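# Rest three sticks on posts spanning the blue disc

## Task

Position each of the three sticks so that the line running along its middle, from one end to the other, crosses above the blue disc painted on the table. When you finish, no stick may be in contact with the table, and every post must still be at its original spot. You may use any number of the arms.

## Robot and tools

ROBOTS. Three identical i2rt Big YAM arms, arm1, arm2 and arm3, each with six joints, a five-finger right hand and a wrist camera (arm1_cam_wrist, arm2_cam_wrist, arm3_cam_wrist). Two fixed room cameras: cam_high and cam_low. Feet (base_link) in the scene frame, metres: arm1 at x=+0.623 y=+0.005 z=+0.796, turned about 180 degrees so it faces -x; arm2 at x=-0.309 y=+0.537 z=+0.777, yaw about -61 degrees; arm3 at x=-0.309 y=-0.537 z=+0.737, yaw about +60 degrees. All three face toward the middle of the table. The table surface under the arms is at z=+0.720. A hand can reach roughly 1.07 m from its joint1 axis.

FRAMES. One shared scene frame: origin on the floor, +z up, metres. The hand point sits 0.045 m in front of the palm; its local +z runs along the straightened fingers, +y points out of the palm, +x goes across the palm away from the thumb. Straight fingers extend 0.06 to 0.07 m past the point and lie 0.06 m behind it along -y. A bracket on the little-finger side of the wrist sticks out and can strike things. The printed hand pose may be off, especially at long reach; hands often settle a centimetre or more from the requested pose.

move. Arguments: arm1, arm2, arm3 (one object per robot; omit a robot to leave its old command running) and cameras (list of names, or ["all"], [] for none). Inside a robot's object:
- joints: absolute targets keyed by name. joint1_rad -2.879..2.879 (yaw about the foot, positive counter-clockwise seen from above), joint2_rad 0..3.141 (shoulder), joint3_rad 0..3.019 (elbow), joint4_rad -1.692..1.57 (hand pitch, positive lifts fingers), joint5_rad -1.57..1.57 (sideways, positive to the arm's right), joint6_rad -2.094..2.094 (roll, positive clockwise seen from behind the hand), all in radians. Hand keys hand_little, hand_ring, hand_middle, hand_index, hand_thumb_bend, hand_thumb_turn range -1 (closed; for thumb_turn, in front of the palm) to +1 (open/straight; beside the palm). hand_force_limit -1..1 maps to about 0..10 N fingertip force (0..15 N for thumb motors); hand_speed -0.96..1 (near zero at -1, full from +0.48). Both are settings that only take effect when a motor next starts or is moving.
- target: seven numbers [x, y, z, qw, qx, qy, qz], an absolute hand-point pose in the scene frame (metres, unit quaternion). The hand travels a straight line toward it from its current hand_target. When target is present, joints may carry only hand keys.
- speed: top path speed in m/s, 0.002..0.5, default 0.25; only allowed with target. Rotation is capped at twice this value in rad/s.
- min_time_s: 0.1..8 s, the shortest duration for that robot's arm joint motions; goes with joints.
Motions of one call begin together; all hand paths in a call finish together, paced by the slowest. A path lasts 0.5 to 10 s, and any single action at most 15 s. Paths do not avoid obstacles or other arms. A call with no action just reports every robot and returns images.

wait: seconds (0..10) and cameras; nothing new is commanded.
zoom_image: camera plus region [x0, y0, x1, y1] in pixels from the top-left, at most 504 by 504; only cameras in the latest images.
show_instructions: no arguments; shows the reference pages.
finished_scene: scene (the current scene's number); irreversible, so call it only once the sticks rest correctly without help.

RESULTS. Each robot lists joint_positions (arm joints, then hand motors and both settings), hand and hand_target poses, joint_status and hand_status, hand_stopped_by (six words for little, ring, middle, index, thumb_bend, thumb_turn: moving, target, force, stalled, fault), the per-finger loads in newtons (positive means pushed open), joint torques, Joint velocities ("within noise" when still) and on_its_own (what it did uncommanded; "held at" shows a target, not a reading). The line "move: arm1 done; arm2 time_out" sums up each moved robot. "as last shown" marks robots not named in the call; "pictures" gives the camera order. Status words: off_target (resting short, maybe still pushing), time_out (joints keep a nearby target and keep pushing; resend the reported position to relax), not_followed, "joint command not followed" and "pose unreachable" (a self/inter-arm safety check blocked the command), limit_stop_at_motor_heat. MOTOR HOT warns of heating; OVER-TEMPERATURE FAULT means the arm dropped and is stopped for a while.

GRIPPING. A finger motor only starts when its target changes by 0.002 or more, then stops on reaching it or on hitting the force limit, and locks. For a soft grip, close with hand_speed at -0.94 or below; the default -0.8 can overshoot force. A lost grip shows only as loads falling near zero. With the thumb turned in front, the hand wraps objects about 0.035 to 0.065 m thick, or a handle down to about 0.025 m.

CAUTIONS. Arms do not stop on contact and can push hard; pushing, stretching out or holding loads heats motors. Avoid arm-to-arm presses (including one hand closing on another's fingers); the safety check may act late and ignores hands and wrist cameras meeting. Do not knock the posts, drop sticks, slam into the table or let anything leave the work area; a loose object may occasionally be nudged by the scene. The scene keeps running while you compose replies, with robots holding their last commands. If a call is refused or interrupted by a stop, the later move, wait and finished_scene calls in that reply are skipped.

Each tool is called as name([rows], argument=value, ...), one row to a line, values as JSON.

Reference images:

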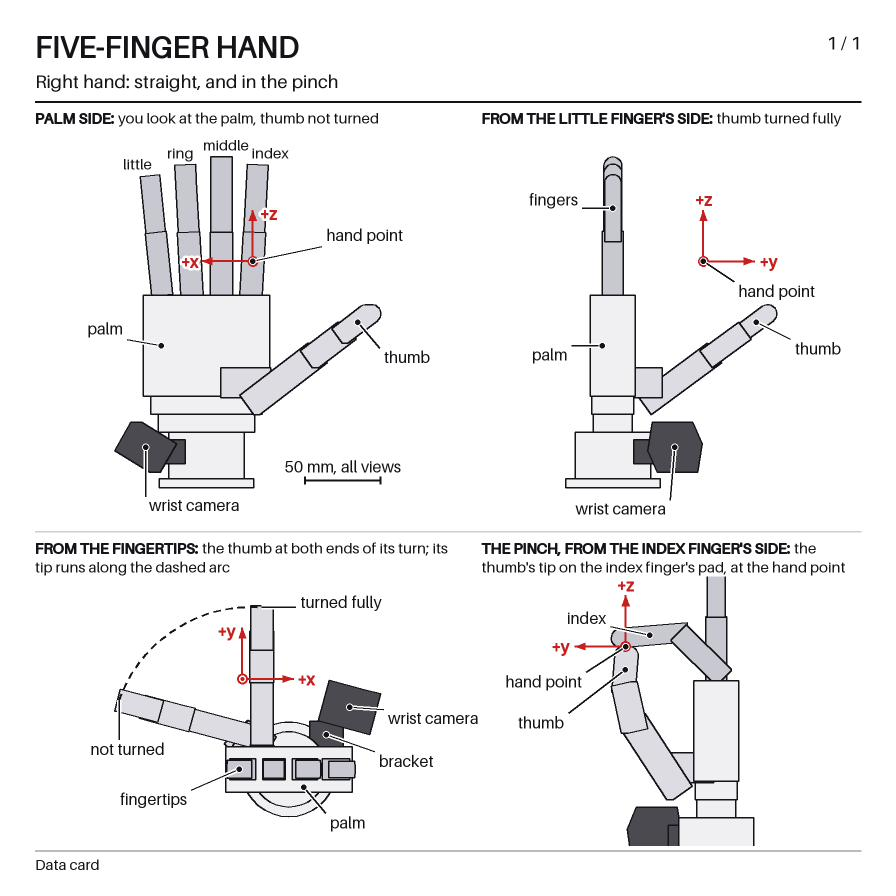

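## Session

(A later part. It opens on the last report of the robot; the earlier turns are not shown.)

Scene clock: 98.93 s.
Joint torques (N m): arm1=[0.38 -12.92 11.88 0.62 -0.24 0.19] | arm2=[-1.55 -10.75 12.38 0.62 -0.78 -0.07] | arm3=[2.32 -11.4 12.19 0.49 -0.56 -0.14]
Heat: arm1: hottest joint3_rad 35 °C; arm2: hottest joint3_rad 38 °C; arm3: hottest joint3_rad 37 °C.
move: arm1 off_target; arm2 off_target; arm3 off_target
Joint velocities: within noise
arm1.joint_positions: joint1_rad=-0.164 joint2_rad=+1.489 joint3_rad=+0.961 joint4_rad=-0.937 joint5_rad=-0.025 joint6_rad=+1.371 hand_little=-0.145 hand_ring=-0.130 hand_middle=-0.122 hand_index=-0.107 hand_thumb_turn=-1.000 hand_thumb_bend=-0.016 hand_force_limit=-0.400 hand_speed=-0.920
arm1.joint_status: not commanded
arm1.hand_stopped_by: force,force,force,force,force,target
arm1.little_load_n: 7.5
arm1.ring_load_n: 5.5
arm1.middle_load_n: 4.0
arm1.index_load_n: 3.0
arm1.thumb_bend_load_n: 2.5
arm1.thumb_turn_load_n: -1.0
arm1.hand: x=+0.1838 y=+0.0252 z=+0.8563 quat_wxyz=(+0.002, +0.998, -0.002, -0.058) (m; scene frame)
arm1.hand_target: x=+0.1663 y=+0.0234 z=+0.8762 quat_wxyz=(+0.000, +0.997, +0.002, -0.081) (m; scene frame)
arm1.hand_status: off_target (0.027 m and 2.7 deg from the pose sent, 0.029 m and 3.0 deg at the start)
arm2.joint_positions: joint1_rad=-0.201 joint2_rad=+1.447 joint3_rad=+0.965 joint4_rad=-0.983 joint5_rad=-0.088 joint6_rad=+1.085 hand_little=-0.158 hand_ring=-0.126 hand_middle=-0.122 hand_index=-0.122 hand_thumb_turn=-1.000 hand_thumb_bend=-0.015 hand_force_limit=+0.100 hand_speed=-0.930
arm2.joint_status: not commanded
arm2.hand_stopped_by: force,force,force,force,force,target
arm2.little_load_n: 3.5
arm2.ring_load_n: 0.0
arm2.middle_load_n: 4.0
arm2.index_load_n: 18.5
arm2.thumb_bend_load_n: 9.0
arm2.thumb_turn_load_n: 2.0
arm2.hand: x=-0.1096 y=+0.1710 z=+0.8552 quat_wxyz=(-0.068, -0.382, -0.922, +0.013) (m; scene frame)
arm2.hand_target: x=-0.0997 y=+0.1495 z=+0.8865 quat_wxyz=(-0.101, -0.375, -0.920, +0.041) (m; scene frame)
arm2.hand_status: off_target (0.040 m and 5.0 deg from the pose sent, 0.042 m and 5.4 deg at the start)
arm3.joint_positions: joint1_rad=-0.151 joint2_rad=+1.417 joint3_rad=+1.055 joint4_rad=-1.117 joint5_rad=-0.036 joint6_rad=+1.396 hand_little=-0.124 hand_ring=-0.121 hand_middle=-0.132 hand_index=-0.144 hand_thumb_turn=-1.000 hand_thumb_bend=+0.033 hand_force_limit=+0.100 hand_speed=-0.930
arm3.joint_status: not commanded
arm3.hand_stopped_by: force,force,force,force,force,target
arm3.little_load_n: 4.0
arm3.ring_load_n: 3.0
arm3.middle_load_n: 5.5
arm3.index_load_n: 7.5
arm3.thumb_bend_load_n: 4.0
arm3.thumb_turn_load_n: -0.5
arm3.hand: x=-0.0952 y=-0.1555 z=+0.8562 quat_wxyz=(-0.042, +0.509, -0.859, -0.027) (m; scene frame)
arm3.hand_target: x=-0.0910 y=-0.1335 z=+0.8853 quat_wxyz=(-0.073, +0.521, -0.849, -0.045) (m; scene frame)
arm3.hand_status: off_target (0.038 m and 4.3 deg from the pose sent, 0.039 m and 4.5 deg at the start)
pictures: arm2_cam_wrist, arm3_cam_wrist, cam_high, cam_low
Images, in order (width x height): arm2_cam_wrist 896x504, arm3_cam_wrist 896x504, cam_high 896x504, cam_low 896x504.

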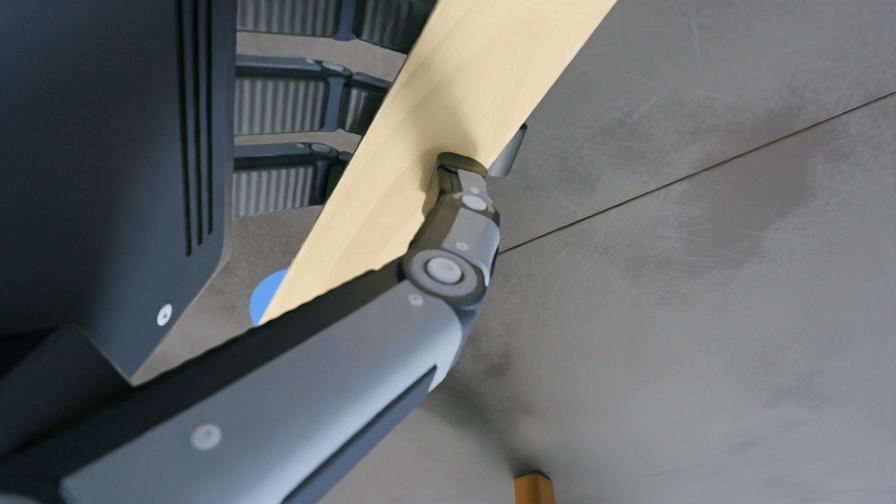

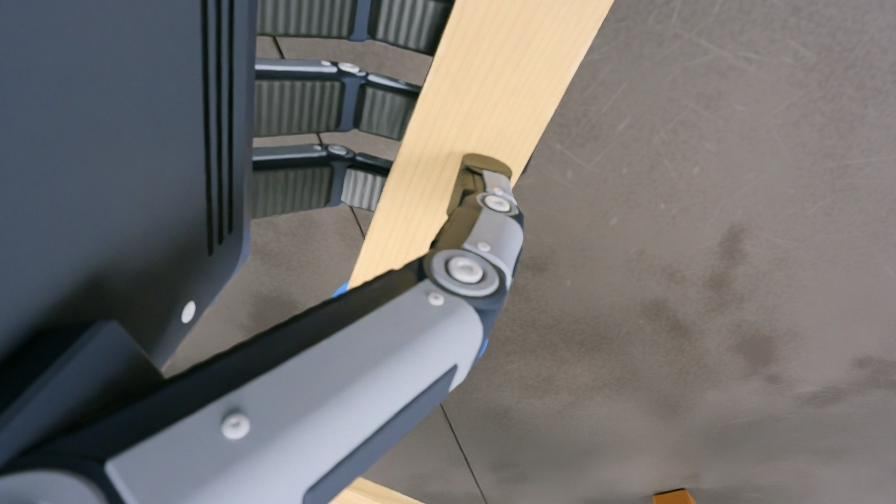

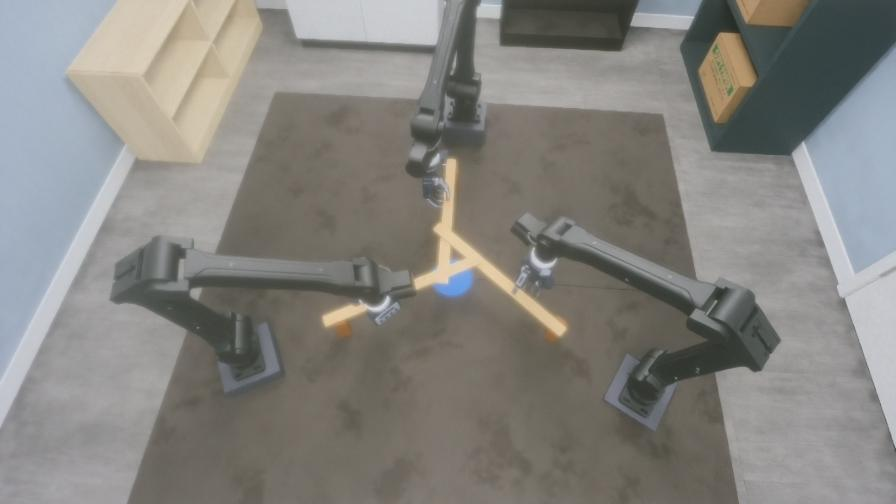

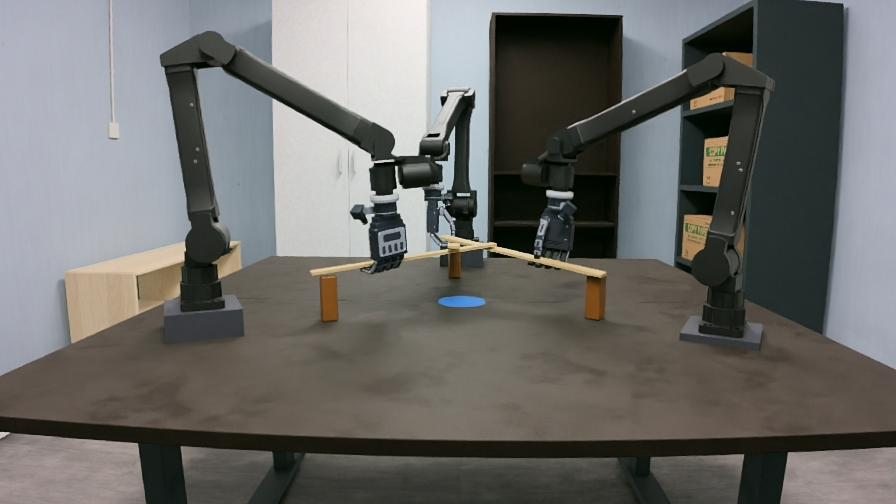

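move(arm1={"target":[0.1655,0.0235,0.884,0.0002,0.9954,0.0017,-0.09585],"speed":0.05}, arm2={"target":[-0.100,0.149,0.895,0.11284,0.37498,0.9190,-0.04604],"speed":0.05}, arm3={"target":[-0.090,-0.133,0.893,0.08912,-0.51964,0.84793,0.05462],"speed":0.05}, cameras=["cam_high","cam_low","arm1_cam_wrist"])

zoom_image(camera="cam_low", region=[300, 180, 630, 330])

zoom_image(camera="cam_high", region=[400, 200, 520, 320])

Scene clock: 102.27 s.
Joint torques (N m): arm1=[0.21 -12.51 11.12 1.31 -0.21 0.17] | arm2=[-1.9 -10.4 12.01 0.84 -0.71 -0.11] | arm3=[1.61 -11.58 11 1.18 -0.25 -0.16]
Heat: arm1: hottest joint3_rad 35 °C; arm2: hottest joint3_rad 39 °C; arm3: hottest joint3_rad 37 °C.
move: arm1 off_target; arm2 off_target; arm3 off_target
Joint velocities: within noise
arm1.joint_positions: joint1_rad=-0.164 joint2_rad=+1.462 joint3_rad=+0.961 joint4_rad=-0.937 joint5_rad=-0.032 joint6_rad=+1.371 hand_little=-0.145 hand_ring=-0.130 hand_middle=-0.122 hand_index=-0.107 hand_thumb_turn=-1.000 hand_thumb_bend=-0.016 hand_force_limit=-0.400 hand_speed=-0.920
arm1.joint_status: not commanded
arm1.hand_stopped_by: force,force,force,force,force,target
arm1.little_load_n: 5.0
arm1.ring_load_n: 4.0
arm1.middle_load_n: 4.0
arm1.index_load_n: 4.5
arm1.thumb_bend_load_n: 3.0
arm1.thumb_turn_load_n: -0.5
arm1.hand: x=+0.1819 y=+0.0243 z=+0.8681 quat_wxyz=(+0.002, +0.997, -0.002, -0.072) (m; scene frame)
arm1.hand_target: x=+0.1662 y=+0.0234 z=+0.8843 quat_wxyz=(+0.000, +0.995, +0.002, -0.096) (m; scene frame)
arm1.hand_status: off_target (0.023 m and 2.8 deg from the pose sent, 0.033 m and 4.4 deg at the start)
arm2.joint_positions: joint1_rad=-0.205 joint2_rad=+1.419 joint3_rad=+0.965 joint4_rad=-0.983 joint5_rad=-0.103 joint6_rad=+1.085 hand_little=-0.158 hand_ring=-0.126 hand_middle=-0.122 hand_index=-0.122 hand_thumb_turn=-1.000 hand_thumb_bend=-0.015 hand_force_limit=+0.100 hand_speed=-0.930
arm2.joint_status: not commanded
arm2.hand_stopped_by: force,force,force,force,force,target
arm2.little_load_n: 1.5
arm2.ring_load_n: 0.0
arm2.middle_load_n: 3.5
arm2.index_load_n: 20.5
arm2.thumb_bend_load_n: 9.0
arm2.thumb_turn_load_n: 3.0
arm2.hand: x=-0.1078 y=+0.1701 z=+0.8671 quat_wxyz=(-0.082, -0.382, -0.920, +0.019) (m; scene frame)
arm2.hand_target: x=-0.1006 y=+0.1502 z=+0.8955 quat_wxyz=(-0.113, -0.375, -0.919, +0.046) (m; scene frame)
arm2.hand_status: off_target (0.036 m and 4.8 deg from the pose sent, 0.047 m and 6.5 deg at the start)
arm3.joint_positions: joint1_rad=-0.148 joint2_rad=+1.391 joint3_rad=+1.055 joint4_rad=-1.106 joint5_rad=-0.052 joint6_rad=+1.396 hand_little=-0.124 hand_ring=-0.121 hand_middle=-0.132 hand_index=-0.144 hand_thumb_turn=-1.000 hand_thumb_bend=+0.032 hand_force_limit=+0.100 hand_speed=-0.930
arm3.joint_status: not commanded
arm3.hand_stopped_by: force,force,force,force,force,target
arm3.little_load_n: 2.5
arm3.ring_load_n: 1.5
arm3.middle_load_n: 4.0
arm3.index_load_n: 9.0
arm3.thumb_bend_load_n: 3.5
arm3.thumb_turn_load_n: 0.0
arm3.hand: x=-0.0971 y=-0.1507 z=+0.8683 quat_wxyz=(-0.057, +0.511, -0.857, -0.041) (m; scene frame)
arm3.hand_target: x=-0.0907 y=-0.1339 z=+0.8934 quat_wxyz=(-0.089, +0.520, -0.848, -0.055) (m; scene frame)
arm3.hand_status: off_target (0.031 m and 4.3 deg from the pose sent, 0.043 m and 6.4 deg at the start)
pictures: arm1_cam_wrist, cam_high, cam_low
Images, in order (width x height): arm1_cam_wrist 896x504, cam_high 896x504, cam_low 896x504.

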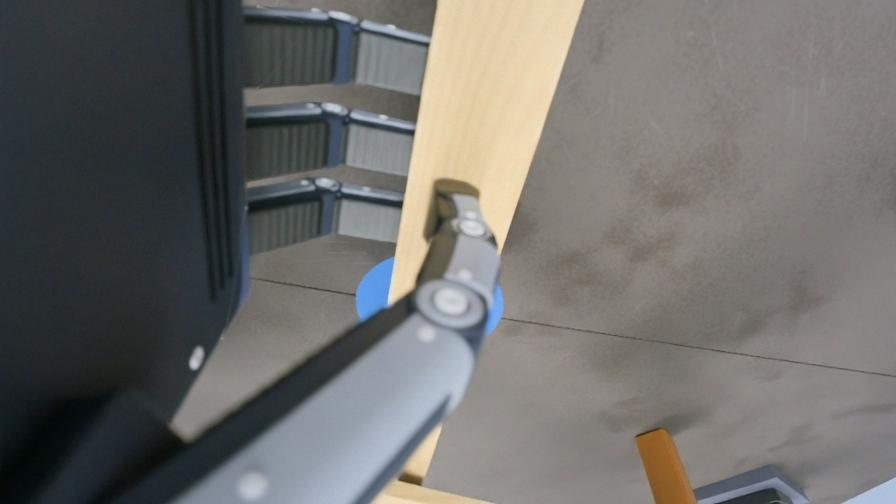

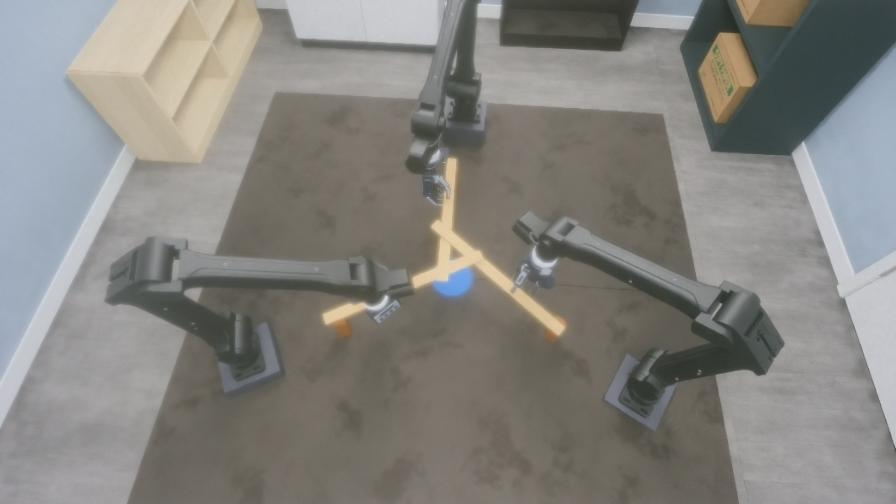

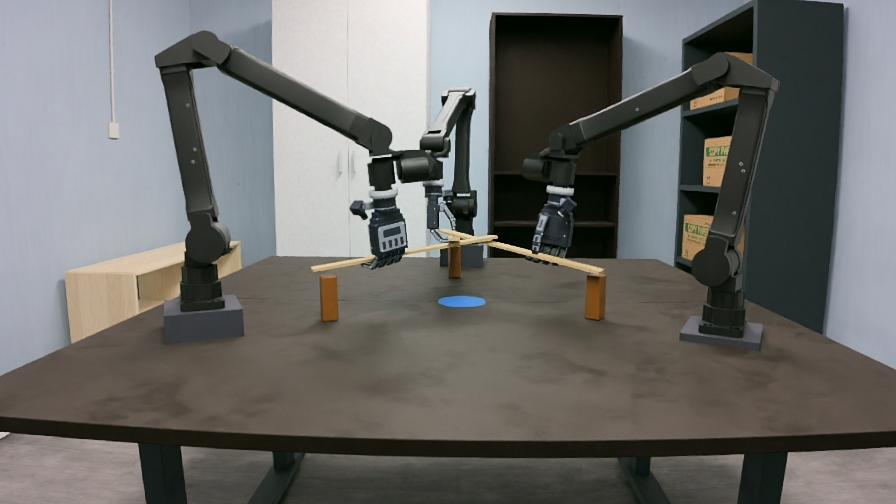

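Scaled by 1.527 from the camera's 896x504 image, which has a finer 1280x720 frame.

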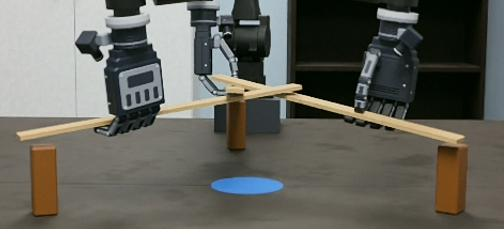

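Scaled by 4.200 from the camera's 896x504 image, which has a finer 1280x720 frame.

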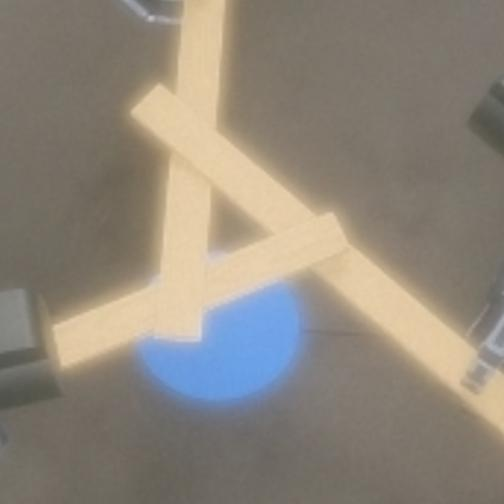

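zoom_image(camera="cam_high", region=[480, 220, 600, 340])

Scaled by 4.200 from the camera's 896x504 image, which has a finer 1280x720 frame.

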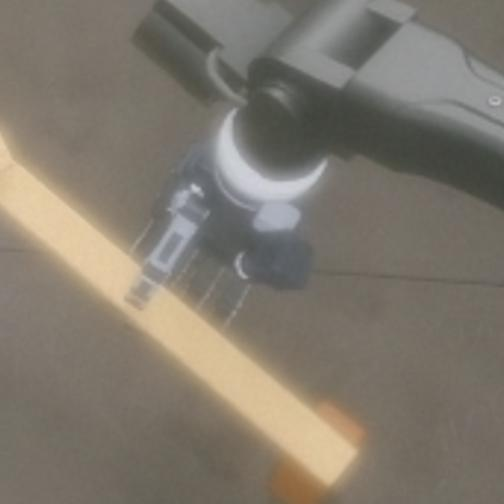

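move(arm3={"target":[-0.0895,-0.1345,0.893,0.0864,-0.5597,0.82207,0.05883],"speed":0.05}, cameras=["cam_high","cam_low"])

zoom_image(camera="cam_high", region=[480, 220, 600, 340])

zoom_image(camera="cam_high", region=[400, 200, 520, 320])

Scene clock: 109.93 s.
Joint torques (N m): arm1=[0.21 -12.57 11.14 1.14 -0.13 0.17] | arm2=[-1.79 -10.34 12.03 0.84 -0.71 -0.1] | arm3=[1.14 -10.23 12.31 0.84 -0.56 -0.53]
Heat: arm1: hottest joint3_rad 36 °C; arm2: hottest joint3_rad 39 °C; arm3: hottest joint3_rad 38 °C.
move: arm3 off_target
Joint velocities: within noise
arm1, arm2: as last shown
arm1.joint_positions: joint1_rad=-0.164 joint2_rad=+1.462 joint3_rad=+0.961 joint4_rad=-0.934 joint5_rad=-0.034 joint6_rad=+1.371 hand_little=-0.145 hand_ring=-0.130 hand_middle=-0.122 hand_index=-0.107 hand_thumb_turn=-1.000 hand_thumb_bend=-0.016 hand_force_limit=-0.400 hand_speed=-0.920
arm1.little_load_n: 4.5
arm1.ring_load_n: 3.5
arm1.middle_load_n: 4.5
arm1.thumb_bend_load_n: 2.5
arm1.hand: x=+0.1810 y=+0.0240 z=+0.8684 quat_wxyz=(+0.003, +0.997, -0.001, -0.073) (m; scene frame)
arm2.joint_positions: joint1_rad=-0.206 joint2_rad=+1.419 joint3_rad=+0.965 joint4_rad=-0.983 joint5_rad=-0.103 joint6_rad=+1.085 hand_little=-0.158 hand_ring=-0.126 hand_middle=-0.122 hand_index=-0.122 hand_thumb_turn=-1.000 hand_thumb_bend=-0.015 hand_force_limit=+0.100 hand_speed=-0.930
arm2.little_load_n: 3.0
arm2.index_load_n: 18.5
arm2.thumb_turn_load_n: 2.5
arm2.hand: x=-0.1083 y=+0.1698 z=+0.8673 quat_wxyz=(-0.083, -0.382, -0.920, +0.019) (m; scene frame)
arm3.joint_positions: joint1_rad=-0.158 joint2_rad=+1.391 joint3_rad=+1.055 joint4_rad=-1.103 joint5_rad=-0.065 joint6_rad=+1.326 hand_little=-0.124 hand_ring=-0.121 hand_middle=-0.132 hand_index=-0.144 hand_thumb_turn=-1.000 hand_thumb_bend=+0.032 hand_force_limit=+0.100 hand_speed=-0.930
arm3.joint_status: not commanded
arm3.hand_stopped_by: force,force,force,force,force,target
arm3.little_load_n: 2.5
arm3.ring_load_n: 1.5
arm3.middle_load_n: 3.5
arm3.index_load_n: 9.0
arm3.thumb_bend_load_n: 3.5
arm3.thumb_turn_load_n: 0.5
arm3.hand: x=-0.0986 y=-0.1532 z=+0.8690 quat_wxyz=(-0.058, +0.537, -0.841, -0.046) (m; scene frame)
arm3.hand_target: x=-0.0901 y=-0.1357 z=+0.8932 quat_wxyz=(-0.087, +0.559, -0.822, -0.058) (m; scene frame)
arm3.hand_status: off_target (0.032 m and 5.0 deg from the pose sent, 0.031 m and 8.0 deg at the start)
pictures: cam_high, cam_low
Images, in order (width x height): cam_high 896x504, cam_low 896x504.

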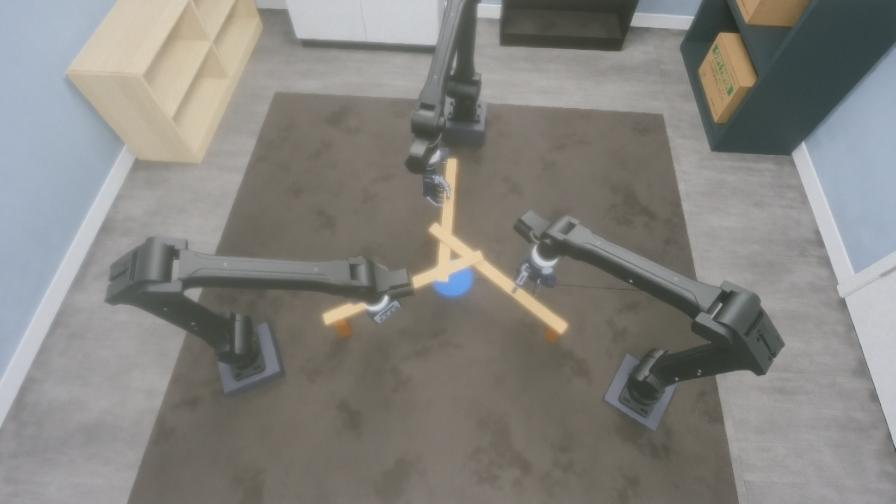

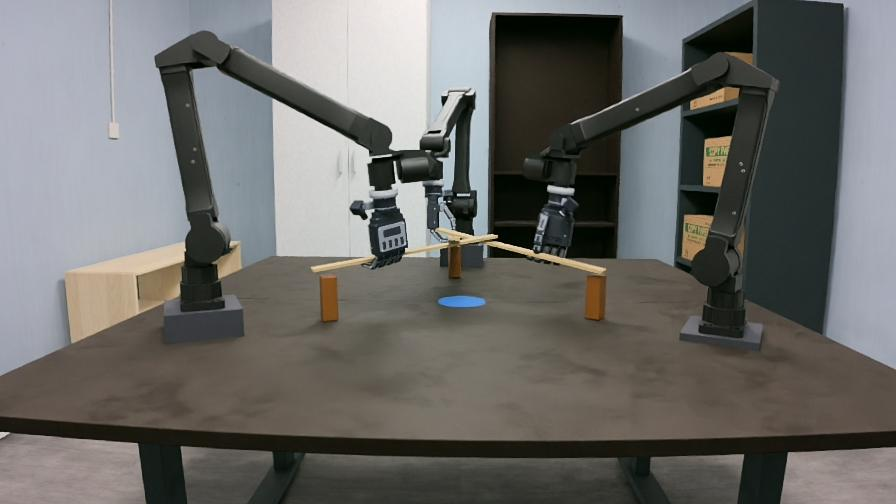

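Scaled by 4.200 from the camera's 896x504 image, which has a finer 1280x720 frame.

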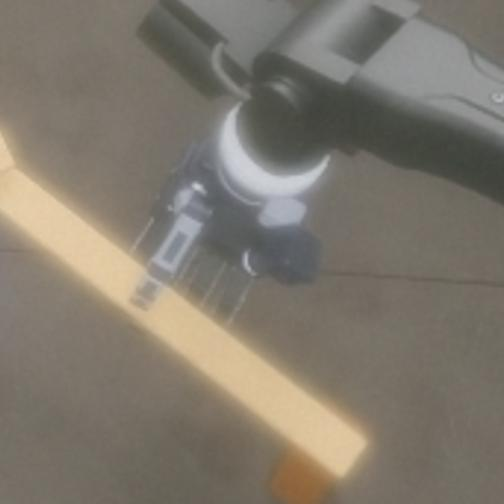

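Scaled by 4.200 from the camera's 896x504 image, which has a finer 1280x720 frame.

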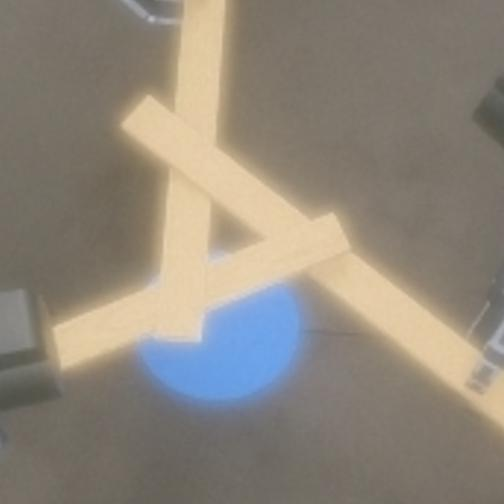

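move(arm1={"target":[0.166,0.0225,0.867,0.0001,0.99786,0.0017,-0.0654],"speed":0.05}, arm2={"target":[-0.098,0.147,0.873,0.08875,0.37606,0.92164,-0.03621],"speed":0.05}, arm3={"target":[-0.0895,-0.1345,0.880,0.06126,-0.56125,0.82433,0.04171],"speed":0.05}, cameras=["cam_high","cam_low"])

zoom_image(camera="cam_high", region=[480, 220, 600, 340])

zoom_image(camera="cam_high", region=[400, 200, 520, 320])

zoom_image(camera="cam_low", region=[300, 180, 630, 330])

zoom_image(camera="cam_high", region=[310, 130, 590, 350])

Scene clock: 112.83 s.
Joint torques (N m): arm1=[0.79 -9.64 12.77 -0.02 0.06 0.16] | arm2=[-0.79 -8.12 12.59 0.8 -0.14 -0.02] | arm3=[1.73 -9.99 12.41 -0.24 -0.2 -0.32]
Heat: arm1: hottest joint3_rad 36 °C; arm2: hottest joint3_rad 40 °C; arm3: hottest joint3_rad 38 °C.
move: arm1 off_target; arm2 off_target; arm3 off_target
Joint velocities: within noise
arm1.joint_positions: joint1_rad=-0.164 joint2_rad=+1.481 joint3_rad=+0.961 joint4_rad=-0.934 joint5_rad=-0.025 joint6_rad=+1.378 hand_little=-0.145 hand_ring=-0.130 hand_middle=-0.122 hand_index=-0.107 hand_thumb_turn=-1.000 hand_thumb_bend=-0.016 hand_force_limit=-0.400 hand_speed=-0.920
arm1.joint_status: not commanded
arm1.hand_stopped_by: force,force,force,force,force,target
arm1.little_load_n: 10.0
arm1.ring_load_n: 6.5
arm1.middle_load_n: 3.5
arm1.index_load_n: 2.0
arm1.thumb_bend_load_n: 2.5
arm1.thumb_turn_load_n: -1.5
arm1.hand: x=+0.1820 y=+0.0257 z=+0.8599 quat_wxyz=(+0.001, +0.998, -0.005, -0.063) (m; scene frame)
arm1.hand_target: x=+0.1667 y=+0.0224 z=+0.8669 quat_wxyz=(+0.000, +0.998, +0.002, -0.066) (m; scene frame)
arm1.hand_status: off_target (0.018 m and 0.8 deg from the pose sent, 0.015 m and 1.1 deg at the start)
arm2.joint_positions: joint1_rad=-0.203 joint2_rad=+1.442 joint3_rad=+0.965 joint4_rad=-0.979 joint5_rad=-0.089 joint6_rad=+1.085 hand_little=-0.158 hand_ring=-0.126 hand_middle=-0.122 hand_index=-0.122 hand_thumb_turn=-1.000 hand_thumb_bend=-0.015 hand_force_limit=+0.100 hand_speed=-0.930
arm2.joint_status: not commanded
arm2.hand_stopped_by: force,force,force,force,force,target
arm2.little_load_n: 7.5
arm2.ring_load_n: 1.5
arm2.middle_load_n: 6.5
arm2.index_load_n: 12.5
arm2.thumb_bend_load_n: 10.5
arm2.thumb_turn_load_n: 1.5
arm2.hand: x=-0.1096 y=+0.1697 z=+0.8573 quat_wxyz=(-0.071, -0.382, -0.921, +0.016) (m; scene frame)
arm2.hand_target: x=-0.0984 y=+0.1481 z=+0.8737 quat_wxyz=(-0.089, -0.376, -0.922, +0.036) (m; scene frame)
arm2.hand_status: off_target (0.030 m and 3.2 deg from the pose sent, 0.026 m and 2.3 deg at the start)
arm3.joint_positions: joint1_rad=-0.158 joint2_rad=+1.429 joint3_rad=+1.076 joint4_rad=-1.115 joint5_rad=-0.056 joint6_rad=+1.307 hand_little=-0.124 hand_ring=-0.121 hand_middle=-0.132 hand_index=-0.144 hand_thumb_turn=-1.000 hand_thumb_bend=+0.032 hand_force_limit=+0.100 hand_speed=-0.930
arm3.joint_status: not commanded
arm3.hand_stopped_by: force,force,force,force,force,target
arm3.little_load_n: 5.0
arm3.ring_load_n: 4.5
arm3.middle_load_n: 7.0
arm3.index_load_n: 6.5
arm3.thumb_bend_load_n: 6.0
arm3.thumb_turn_load_n: -0.5
arm3.hand: x=-0.0950 y=-0.1513 z=+0.8606 quat_wxyz=(-0.046, +0.544, -0.837, -0.036) (m; scene frame)
arm3.hand_target: x=-0.0900 y=-0.1353 z=+0.8799 quat_wxyz=(-0.062, +0.561, -0.825, -0.042) (m; scene frame)
arm3.hand_status: off_target (0.026 m and 3.0 deg from the pose sent, 0.024 m and 3.5 deg at the start)
pictures: cam_high, cam_low
Images, in order (width x height): cam_high 896x504, cam_low 896x504.

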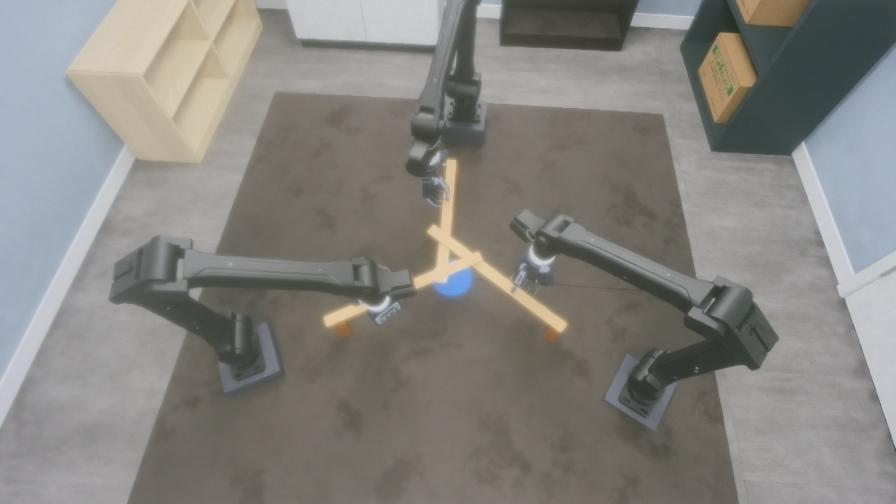

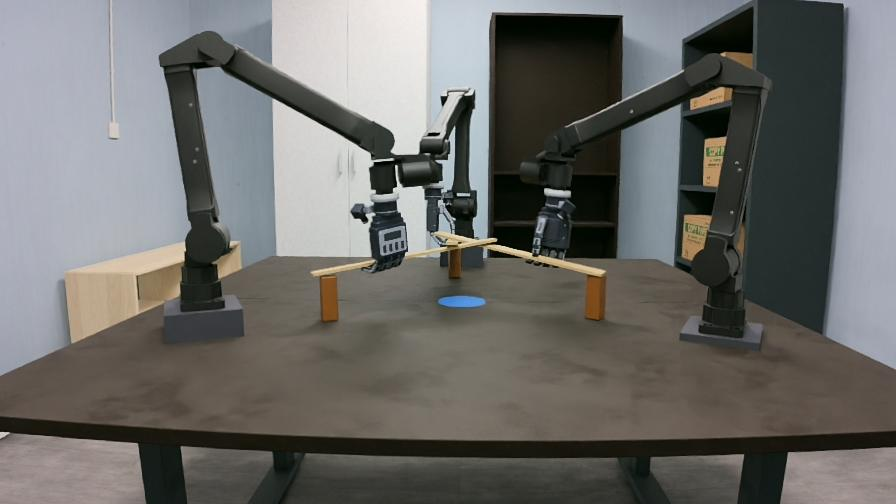

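Scaled by 4.200 from the camera's 896x504 image, which has a finer 1280x720 frame.

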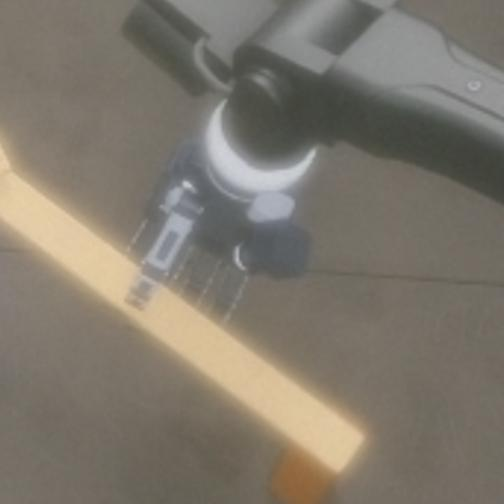

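Scaled by 4.200 from the camera's 896x504 image, which has a finer 1280x720 frame.

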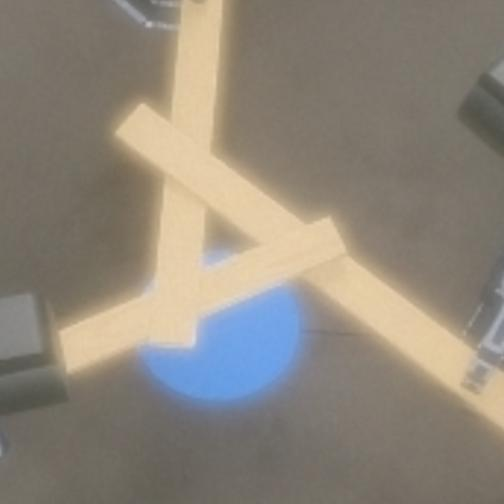

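Scaled by 1.527 from the camera's 896x504 image, which has a finer 1280x720 frame.

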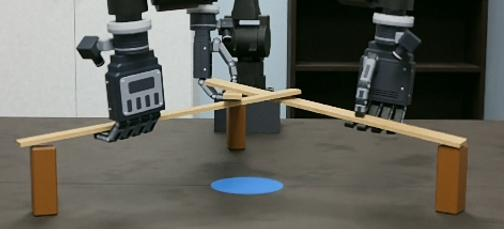

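Scaled by 1.800 from the camera's 896x504 image, which has a finer 1280x720 frame.

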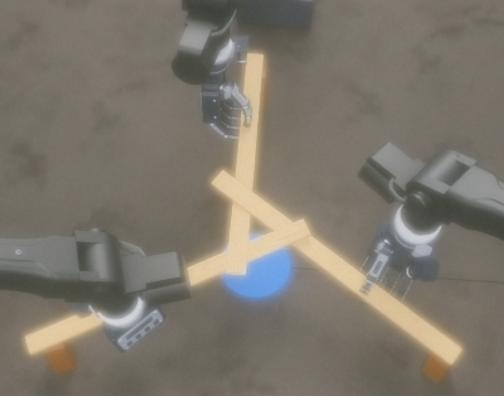

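move(arm2={"target":[-0.098,0.147,0.866,0.0807,0.37636,0.92237,-0.03293],"speed":0.05}, arm3={"target":[-0.0895,-0.1345,0.873,0.04686,-0.56189,0.82527,0.0319],"speed":0.05}, cameras=["cam_high","cam_low"])

zoom_image(camera="cam_high", region=[400, 200, 520, 320])

zoom_image(camera="cam_low", region=[300, 180, 630, 330])

zoom_image(camera="cam_high", region=[310, 130, 590, 350])

Scene clock: 116.07 s.
Joint torques (N m): arm1=[0.79 -9.93 12.75 -0.03 -0.07 0.16] | arm2=[-0.73 -7.65 12.63 0.7 -0.08 0] | arm3=[2.14 -9.58 12.19 -0.28 -0.13 -0.25]
Heat: arm1: hottest joint3_rad 36 °C; arm2: hottest joint3_rad 40 °C; arm3: hottest joint3_rad 38 °C.
move: arm2 off_target; arm3 off_target
Joint velocities: within noise
arm1: as last shown
arm1.joint_positions: joint1_rad=-0.164 joint2_rad=+1.483 joint3_rad=+0.961 joint4_rad=-0.934 joint5_rad=-0.022 joint6_rad=+1.378 hand_little=-0.145 hand_ring=-0.130 hand_middle=-0.122 hand_index=-0.107 hand_thumb_turn=-1.000 hand_thumb_bend=-0.016 hand_force_limit=-0.400 hand_speed=-0.920
arm1.little_load_n: 10.5
arm1.hand: x=+0.1823 y=+0.0262 z=+0.8586 quat_wxyz=(+0.000, +0.998, -0.005, -0.062) (m; scene frame)
arm1.hand_target: x=+0.1667 y=+0.0223 z=+0.8670 quat_wxyz=(+0.000, +0.998, +0.002, -0.066) (m; scene frame)
arm2.joint_positions: joint1_rad=-0.200 joint2_rad=+1.451 joint3_rad=+0.966 joint4_rad=-0.977 joint5_rad=-0.082 joint6_rad=+1.085 hand_little=-0.158 hand_ring=-0.126 hand_middle=-0.122 hand_index=-0.122 hand_thumb_turn=-1.000 hand_thumb_bend=-0.015 hand_force_limit=+0.100 hand_speed=-0.930
arm2.joint_status: not commanded
arm2.hand_stopped_by: force,force,force,force,force,target
arm2.little_load_n: 8.0
arm2.ring_load_n: 3.0
arm2.middle_load_n: 8.5
arm2.index_load_n: 10.0
arm2.thumb_bend_load_n: 12.0
arm2.thumb_turn_load_n: 1.5
arm2.hand: x=-0.1099 y=+0.1695 z=+0.8533 quat_wxyz=(-0.066, -0.381, -0.922, +0.015) (m; scene frame)
arm2.hand_target: x=-0.0985 y=+0.1482 z=+0.8665 quat_wxyz=(-0.081, -0.376, -0.922, +0.033) (m; scene frame)
arm2.hand_status: off_target (0.028 m and 2.7 deg from the pose sent, 0.027 m and 2.4 deg at the start)
arm3.joint_positions: joint1_rad=-0.157 joint2_rad=+1.447 joint3_rad=+1.093 joint4_rad=-1.137 joint5_rad=-0.047 joint6_rad=+1.303 hand_little=-0.123 hand_ring=-0.121 hand_middle=-0.132 hand_index=-0.144 hand_thumb_turn=-1.000 hand_thumb_bend=+0.033 hand_force_limit=+0.100 hand_speed=-0.930
arm3.joint_status: not commanded
arm3.hand_stopped_by: force,force,force,force,force,target
arm3.little_load_n: 6.5
arm3.ring_load_n: 6.0
arm3.middle_load_n: 9.0
arm3.index_load_n: 5.0
arm3.thumb_bend_load_n: 8.0
arm3.thumb_turn_load_n: -1.0
arm3.hand: x=-0.0936 y=-0.1517 z=+0.8583 quat_wxyz=(-0.036, +0.546, -0.836, -0.029) (m; scene frame)
arm3.hand_target: x=-0.0899 y=-0.1352 z=+0.8729 quat_wxyz=(-0.047, +0.562, -0.825, -0.032) (m; scene frame)
arm3.hand_status: off_target (0.023 m and 2.5 deg from the pose sent, 0.021 m and 2.5 deg at the start)
pictures: cam_high, cam_low
Images, in order (width x height): cam_high 896x504, cam_low 896x504.

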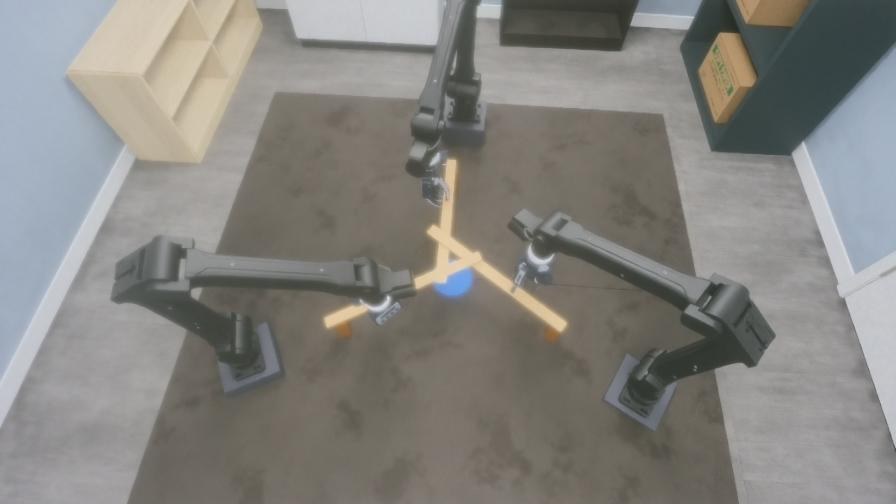

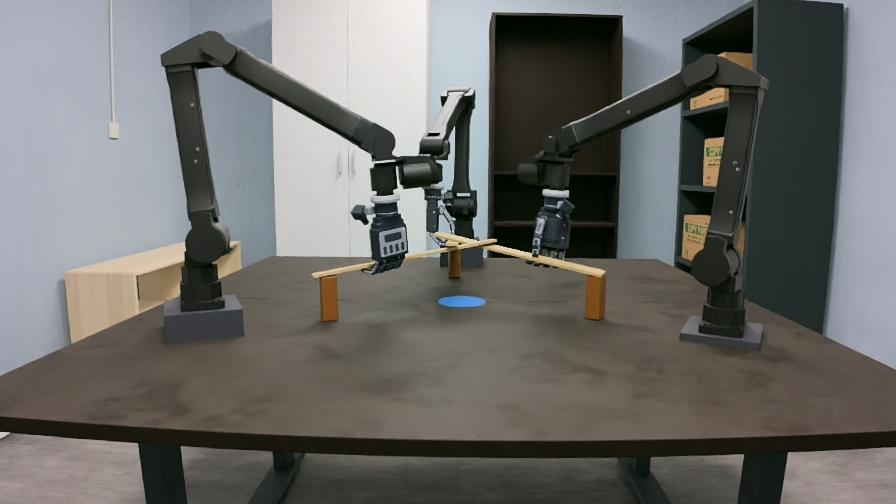

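Scaled by 4.200 from the camera's 896x504 image, which has a finer 1280x720 frame.

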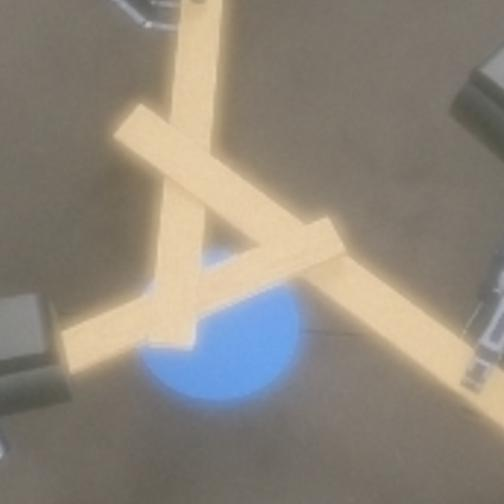

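Scaled by 1.527 from the camera's 896x504 image, which has a finer 1280x720 frame.

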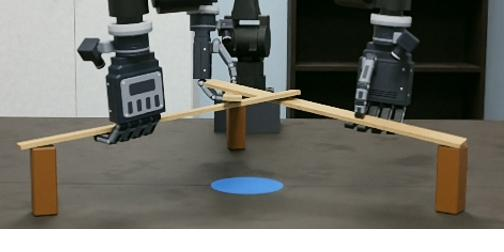

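Scaled by 1.800 from the camera's 896x504 image, which has a finer 1280x720 frame.

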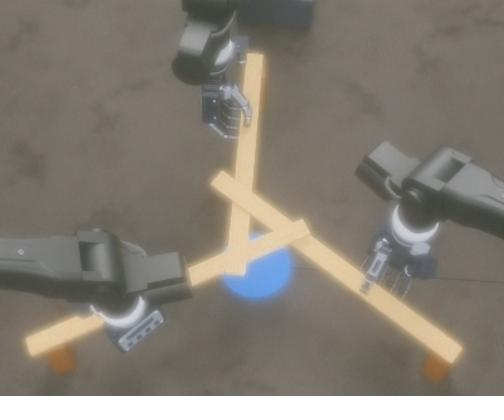

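move(arm1={"target":[0.166,0.0225,0.871,0.0001,0.99786,0.0017,-0.0654],"speed":0.05}, arm2={"target":[-0.098,0.147,0.870,0.0807,0.37636,0.92237,-0.03293],"speed":0.05}, arm3={"target":[-0.0895,-0.1345,0.878,0.04686,-0.56189,0.82527,0.0319],"speed":0.05}, cameras=[])

move(arm1={"joints":{"hand_speed":-0.85,"hand_index":0.15,"hand_middle":0.15,"hand_ring":0.15,"hand_little":0.15}}, arm2={"joints":{"hand_speed":-0.85,"hand_index":0.15,"hand_middle":0.15,"hand_ring":0.15,"hand_little":0.15}}, arm3={"joints":{"hand_speed":-0.85,"hand_index":0.15,"hand_middle":0.15,"hand_ring":0.15,"hand_little":0.15}}, cameras=["cam_high","cam_low"])

zoom_image(camera="cam_high", region=[310, 130, 590, 350])

zoom_image(camera="cam_low", region=[300, 180, 630, 330])

Scene clock: 117.97 s.
Joint torques (N m): arm1=[0.79 -10.46 13.23 -0.13 -0.08 0.16] | arm2=[-0.73 -8 13.03 0.31 -0.09 0] | arm3=[2.08 -10.05 12.37 -0.27 -0.19 -0.25]
Heat: arm1: hottest joint3_rad 36 °C; arm2: hottest joint3_rad 40 °C; arm3: hottest joint3_rad 38 °C.
move: arm1 off_target; arm2 off_target; arm3 off_target
Joint velocities: within noise
arm1.joint_positions: joint1_rad=-0.164 joint2_rad=+1.483 joint3_rad=+0.961 joint4_rad=-0.943 joint5_rad=-0.022 joint6_rad=+1.378 hand_little=-0.145 hand_ring=-0.130 hand_middle=-0.122 hand_index=-0.107 hand_thumb_turn=-1.000 hand_thumb_bend=-0.016 hand_force_limit=-0.400 hand_speed=-0.920
arm1.joint_status: not commanded
arm1.hand_stopped_by: force,force,force,force,force,target
arm1.little_load_n: 12.5
arm1.ring_load_n: 8.0
arm1.middle_load_n: 3.0
arm1.index_load_n: 1.0
arm1.thumb_bend_load_n: 2.5
arm1.thumb_turn_load_n: -1.5
arm1.hand: x=+0.1846 y=+0.0257 z=+0.8581 quat_wxyz=(+0.001, +0.998, -0.005, -0.057) (m; scene frame)
arm1.hand_target: x=+0.1668 y=+0.0223 z=+0.8711 quat_wxyz=(+0.000, +0.998, +0.002, -0.066) (m; scene frame)
arm1.hand_status: off_target (0.023 m and 1.3 deg from the pose sent, 0.021 m and 0.9 deg at the start)
arm2.joint_positions: joint1_rad=-0.200 joint2_rad=+1.451 joint3_rad=+0.968 joint4_rad=-0.977 joint5_rad=-0.082 joint6_rad=+1.085 hand_little=-0.158 hand_ring=-0.126 hand_middle=-0.122 hand_index=-0.122 hand_thumb_turn=-1.000 hand_thumb_bend=-0.015 hand_force_limit=+0.100 hand_speed=-0.930
arm2.joint_status: not commanded
arm2.hand_stopped_by: force,force,force,force,force,target
arm2.little_load_n: 8.5
arm2.ring_load_n: 3.0
arm2.middle_load_n: 8.5
arm2.index_load_n: 9.5
arm2.thumb_bend_load_n: 12.0
arm2.thumb_turn_load_n: 1.0
arm2.hand: x=-0.1096 y=+0.1687 z=+0.8540 quat_wxyz=(-0.067, -0.381, -0.922, +0.016) (m; scene frame)
arm2.hand_target: x=-0.0984 y=+0.1481 z=+0.8705 quat_wxyz=(-0.081, -0.376, -0.922, +0.033) (m; scene frame)
arm2.hand_status: off_target (0.029 m and 2.6 deg from the pose sent, 0.030 m and 2.7 deg at the start)
arm3.joint_positions: joint1_rad=-0.157 joint2_rad=+1.447 joint3_rad=+1.100 joint4_rad=-1.151 joint5_rad=-0.046 joint6_rad=+1.303 hand_little=-0.123 hand_ring=-0.121 hand_middle=-0.132 hand_index=-0.144 hand_thumb_turn=-1.000 hand_thumb_bend=+0.033 hand_force_limit=+0.100 hand_speed=-0.930
arm3.joint_status: not commanded
arm3.hand_stopped_by: force,force,force,force,force,target
arm3.little_load_n: 6.0
arm3.ring_load_n: 6.0
arm3.middle_load_n: 9.0
arm3.index_load_n: 5.0
arm3.thumb_bend_load_n: 7.5
arm3.thumb_turn_load_n: -0.5
arm3.hand: x=-0.0939 y=-0.1524 z=+0.8606 quat_wxyz=(-0.033, +0.546, -0.836, -0.027) (m; scene frame)
arm3.hand_target: x=-0.0900 y=-0.1353 z=+0.8780 quat_wxyz=(-0.047, +0.562, -0.825, -0.032) (m; scene frame)
arm3.hand_status: off_target (0.025 m and 2.7 deg from the pose sent, 0.026 m and 2.5 deg at the start)
pictures: none
No camera images: "cameras" was empty.

Scene clock: 119.20 s.
Joint torques (N m): arm1=[0.73 -10.4 13.16 0.13 -0.07 0.16] | arm2=[-1.03 -8.12 12.04 0.32 -0.09 0] | arm3=[1.26 -10.64 12.26 -0.09 -0.17 -0.13]
Heat: arm1: hottest joint3_rad 37 °C; arm2: hottest joint3_rad 40 °C; arm3: hottest joint3_rad 39 °C.
move: arm1 done; arm2 done; arm3 done
Joint velocities: within noise
arm1.joint_positions: joint1_rad=-0.163 joint2_rad=+1.483 joint3_rad=+0.961 joint4_rad=-0.949 joint5_rad=-0.022 joint6_rad=+1.378 hand_little=+0.150 hand_ring=+0.150 hand_middle=+0.150 hand_index=+0.150 hand_thumb_turn=-1.000 hand_thumb_bend=-0.017 hand_force_limit=-0.400 hand_speed=-0.850
arm1.joint_status: all done
arm1.hand_stopped_by: target,target,target,target,force,target
arm1.little_load_n: 0.0
arm1.ring_load_n: 0.0
arm1.middle_load_n: 0.0
arm1.index_load_n: 0.0
arm1.thumb_bend_load_n: 0.0
arm1.thumb_turn_load_n: 0.0
arm1.hand: x=+0.1861 y=+0.0253 z=+0.8580 quat_wxyz=(+0.001, +0.999, -0.005, -0.054) (m; scene frame)
arm1.hand_target: x=+0.1668 y=+0.0222 z=+0.8711 quat_wxyz=(+0.000, +0.998, +0.002, -0.066) (m; scene frame)
arm1.hand_status: not commanded
arm2.joint_positions: joint1_rad=-0.197 joint2_rad=+1.451 joint3_rad=+0.979 joint4_rad=-0.977 joint5_rad=-0.082 joint6_rad=+1.085 hand_little=+0.150 hand_ring=+0.150 hand_middle=+0.150 hand_index=+0.150 hand_thumb_turn=-1.000 hand_thumb_bend=-0.017 hand_force_limit=+0.100 hand_speed=-0.850
arm2.joint_status: all done
arm2.hand_stopped_by: target,target,target,target,force,target
arm2.little_load_n: 0.5
arm2.ring_load_n: 0.0
arm2.middle_load_n: 0.0
arm2.index_load_n: 0.5
arm2.thumb_bend_load_n: 0.0
arm2.thumb_turn_load_n: 0.0
arm2.hand: x=-0.1067 y=+0.1645 z=+0.8584 quat_wxyz=(-0.070, -0.379, -0.922, +0.021) (m; scene frame)
arm2.hand_target: x=-0.0984 y=+0.1482 z=+0.8704 quat_wxyz=(-0.081, -0.376, -0.922, +0.033) (m; scene frame)
arm2.hand_status: not commanded
arm3.joint_positions: joint1_rad=-0.147 joint2_rad=+1.455 joint3_rad=+1.101 joint4_rad=-1.156 joint5_rad=-0.046 joint6_rad=+1.291 hand_little=+0.150 hand_ring=+0.150 hand_middle=+0.150 hand_index=+0.150 hand_thumb_turn=-1.000 hand_thumb_bend=+0.030 hand_force_limit=+0.100 hand_speed=-0.850
arm3.joint_status: all done
arm3.hand_stopped_by: target,target,target,target,force,target
arm3.little_load_n: 0.0
arm3.ring_load_n: 0.0
arm3.middle_load_n: 0.0
arm3.index_load_n: 0.0
arm3.thumb_bend_load_n: 0.0
arm3.thumb_turn_load_n: 0.0
arm3.hand: x=-0.0990 y=-0.1517 z=+0.8577 quat_wxyz=(-0.028, +0.555, -0.831, -0.025) (m; scene frame)
arm3.hand_target: x=-0.0900 y=-0.1352 z=+0.8780 quat_wxyz=(-0.047, +0.562, -0.825, -0.032) (m; scene frame)
arm3.hand_status: not commanded
pictures: cam_high, cam_low
Images, in order (width x height): cam_high 896x504, cam_low 896x504.

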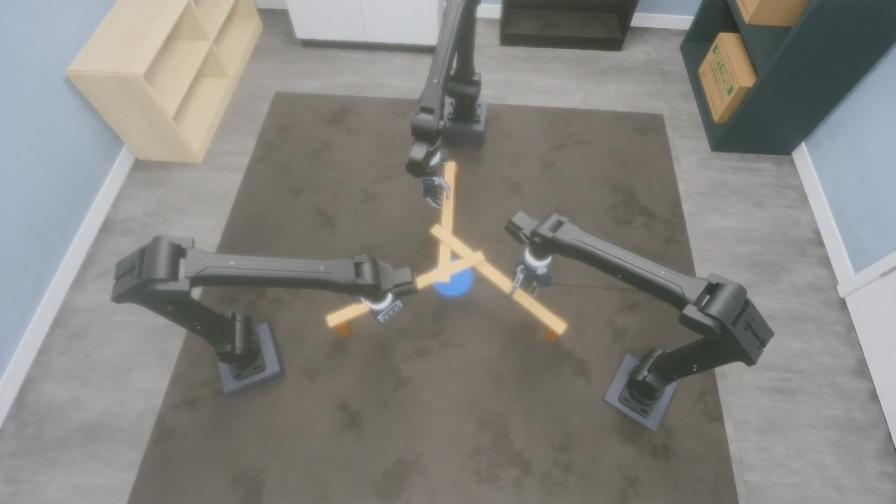

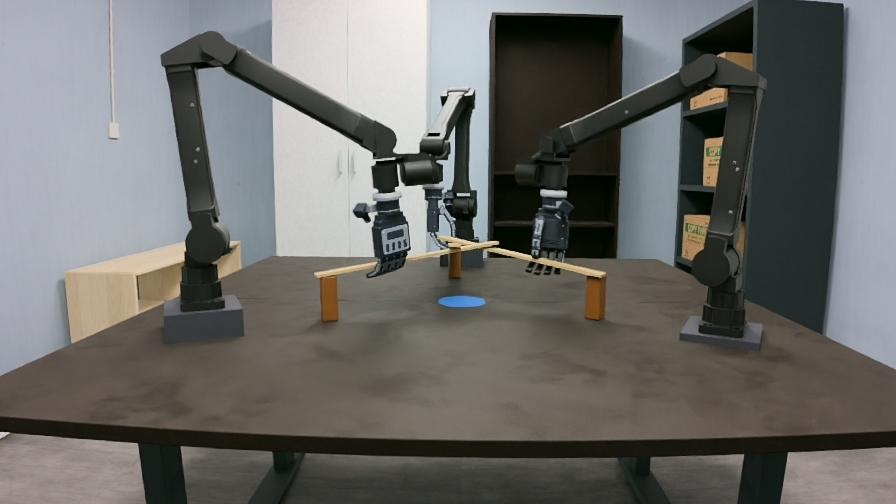

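Scaled by 1.800 from the camera's 896x504 image, which has a finer 1280x720 frame.

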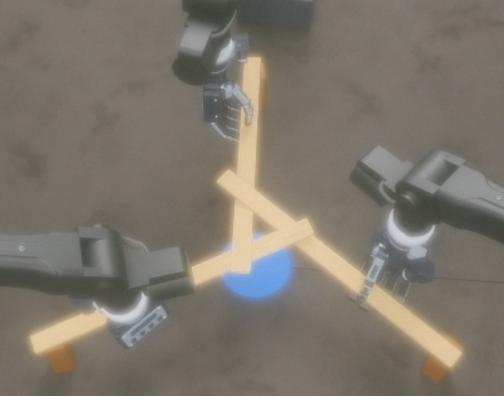

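Scaled by 1.527 from the camera's 896x504 image, which has a finer 1280x720 frame.

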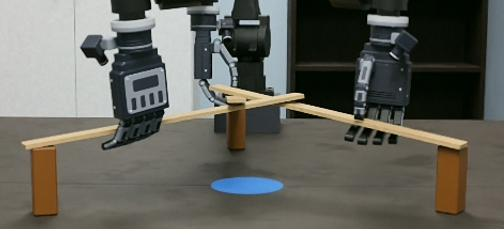

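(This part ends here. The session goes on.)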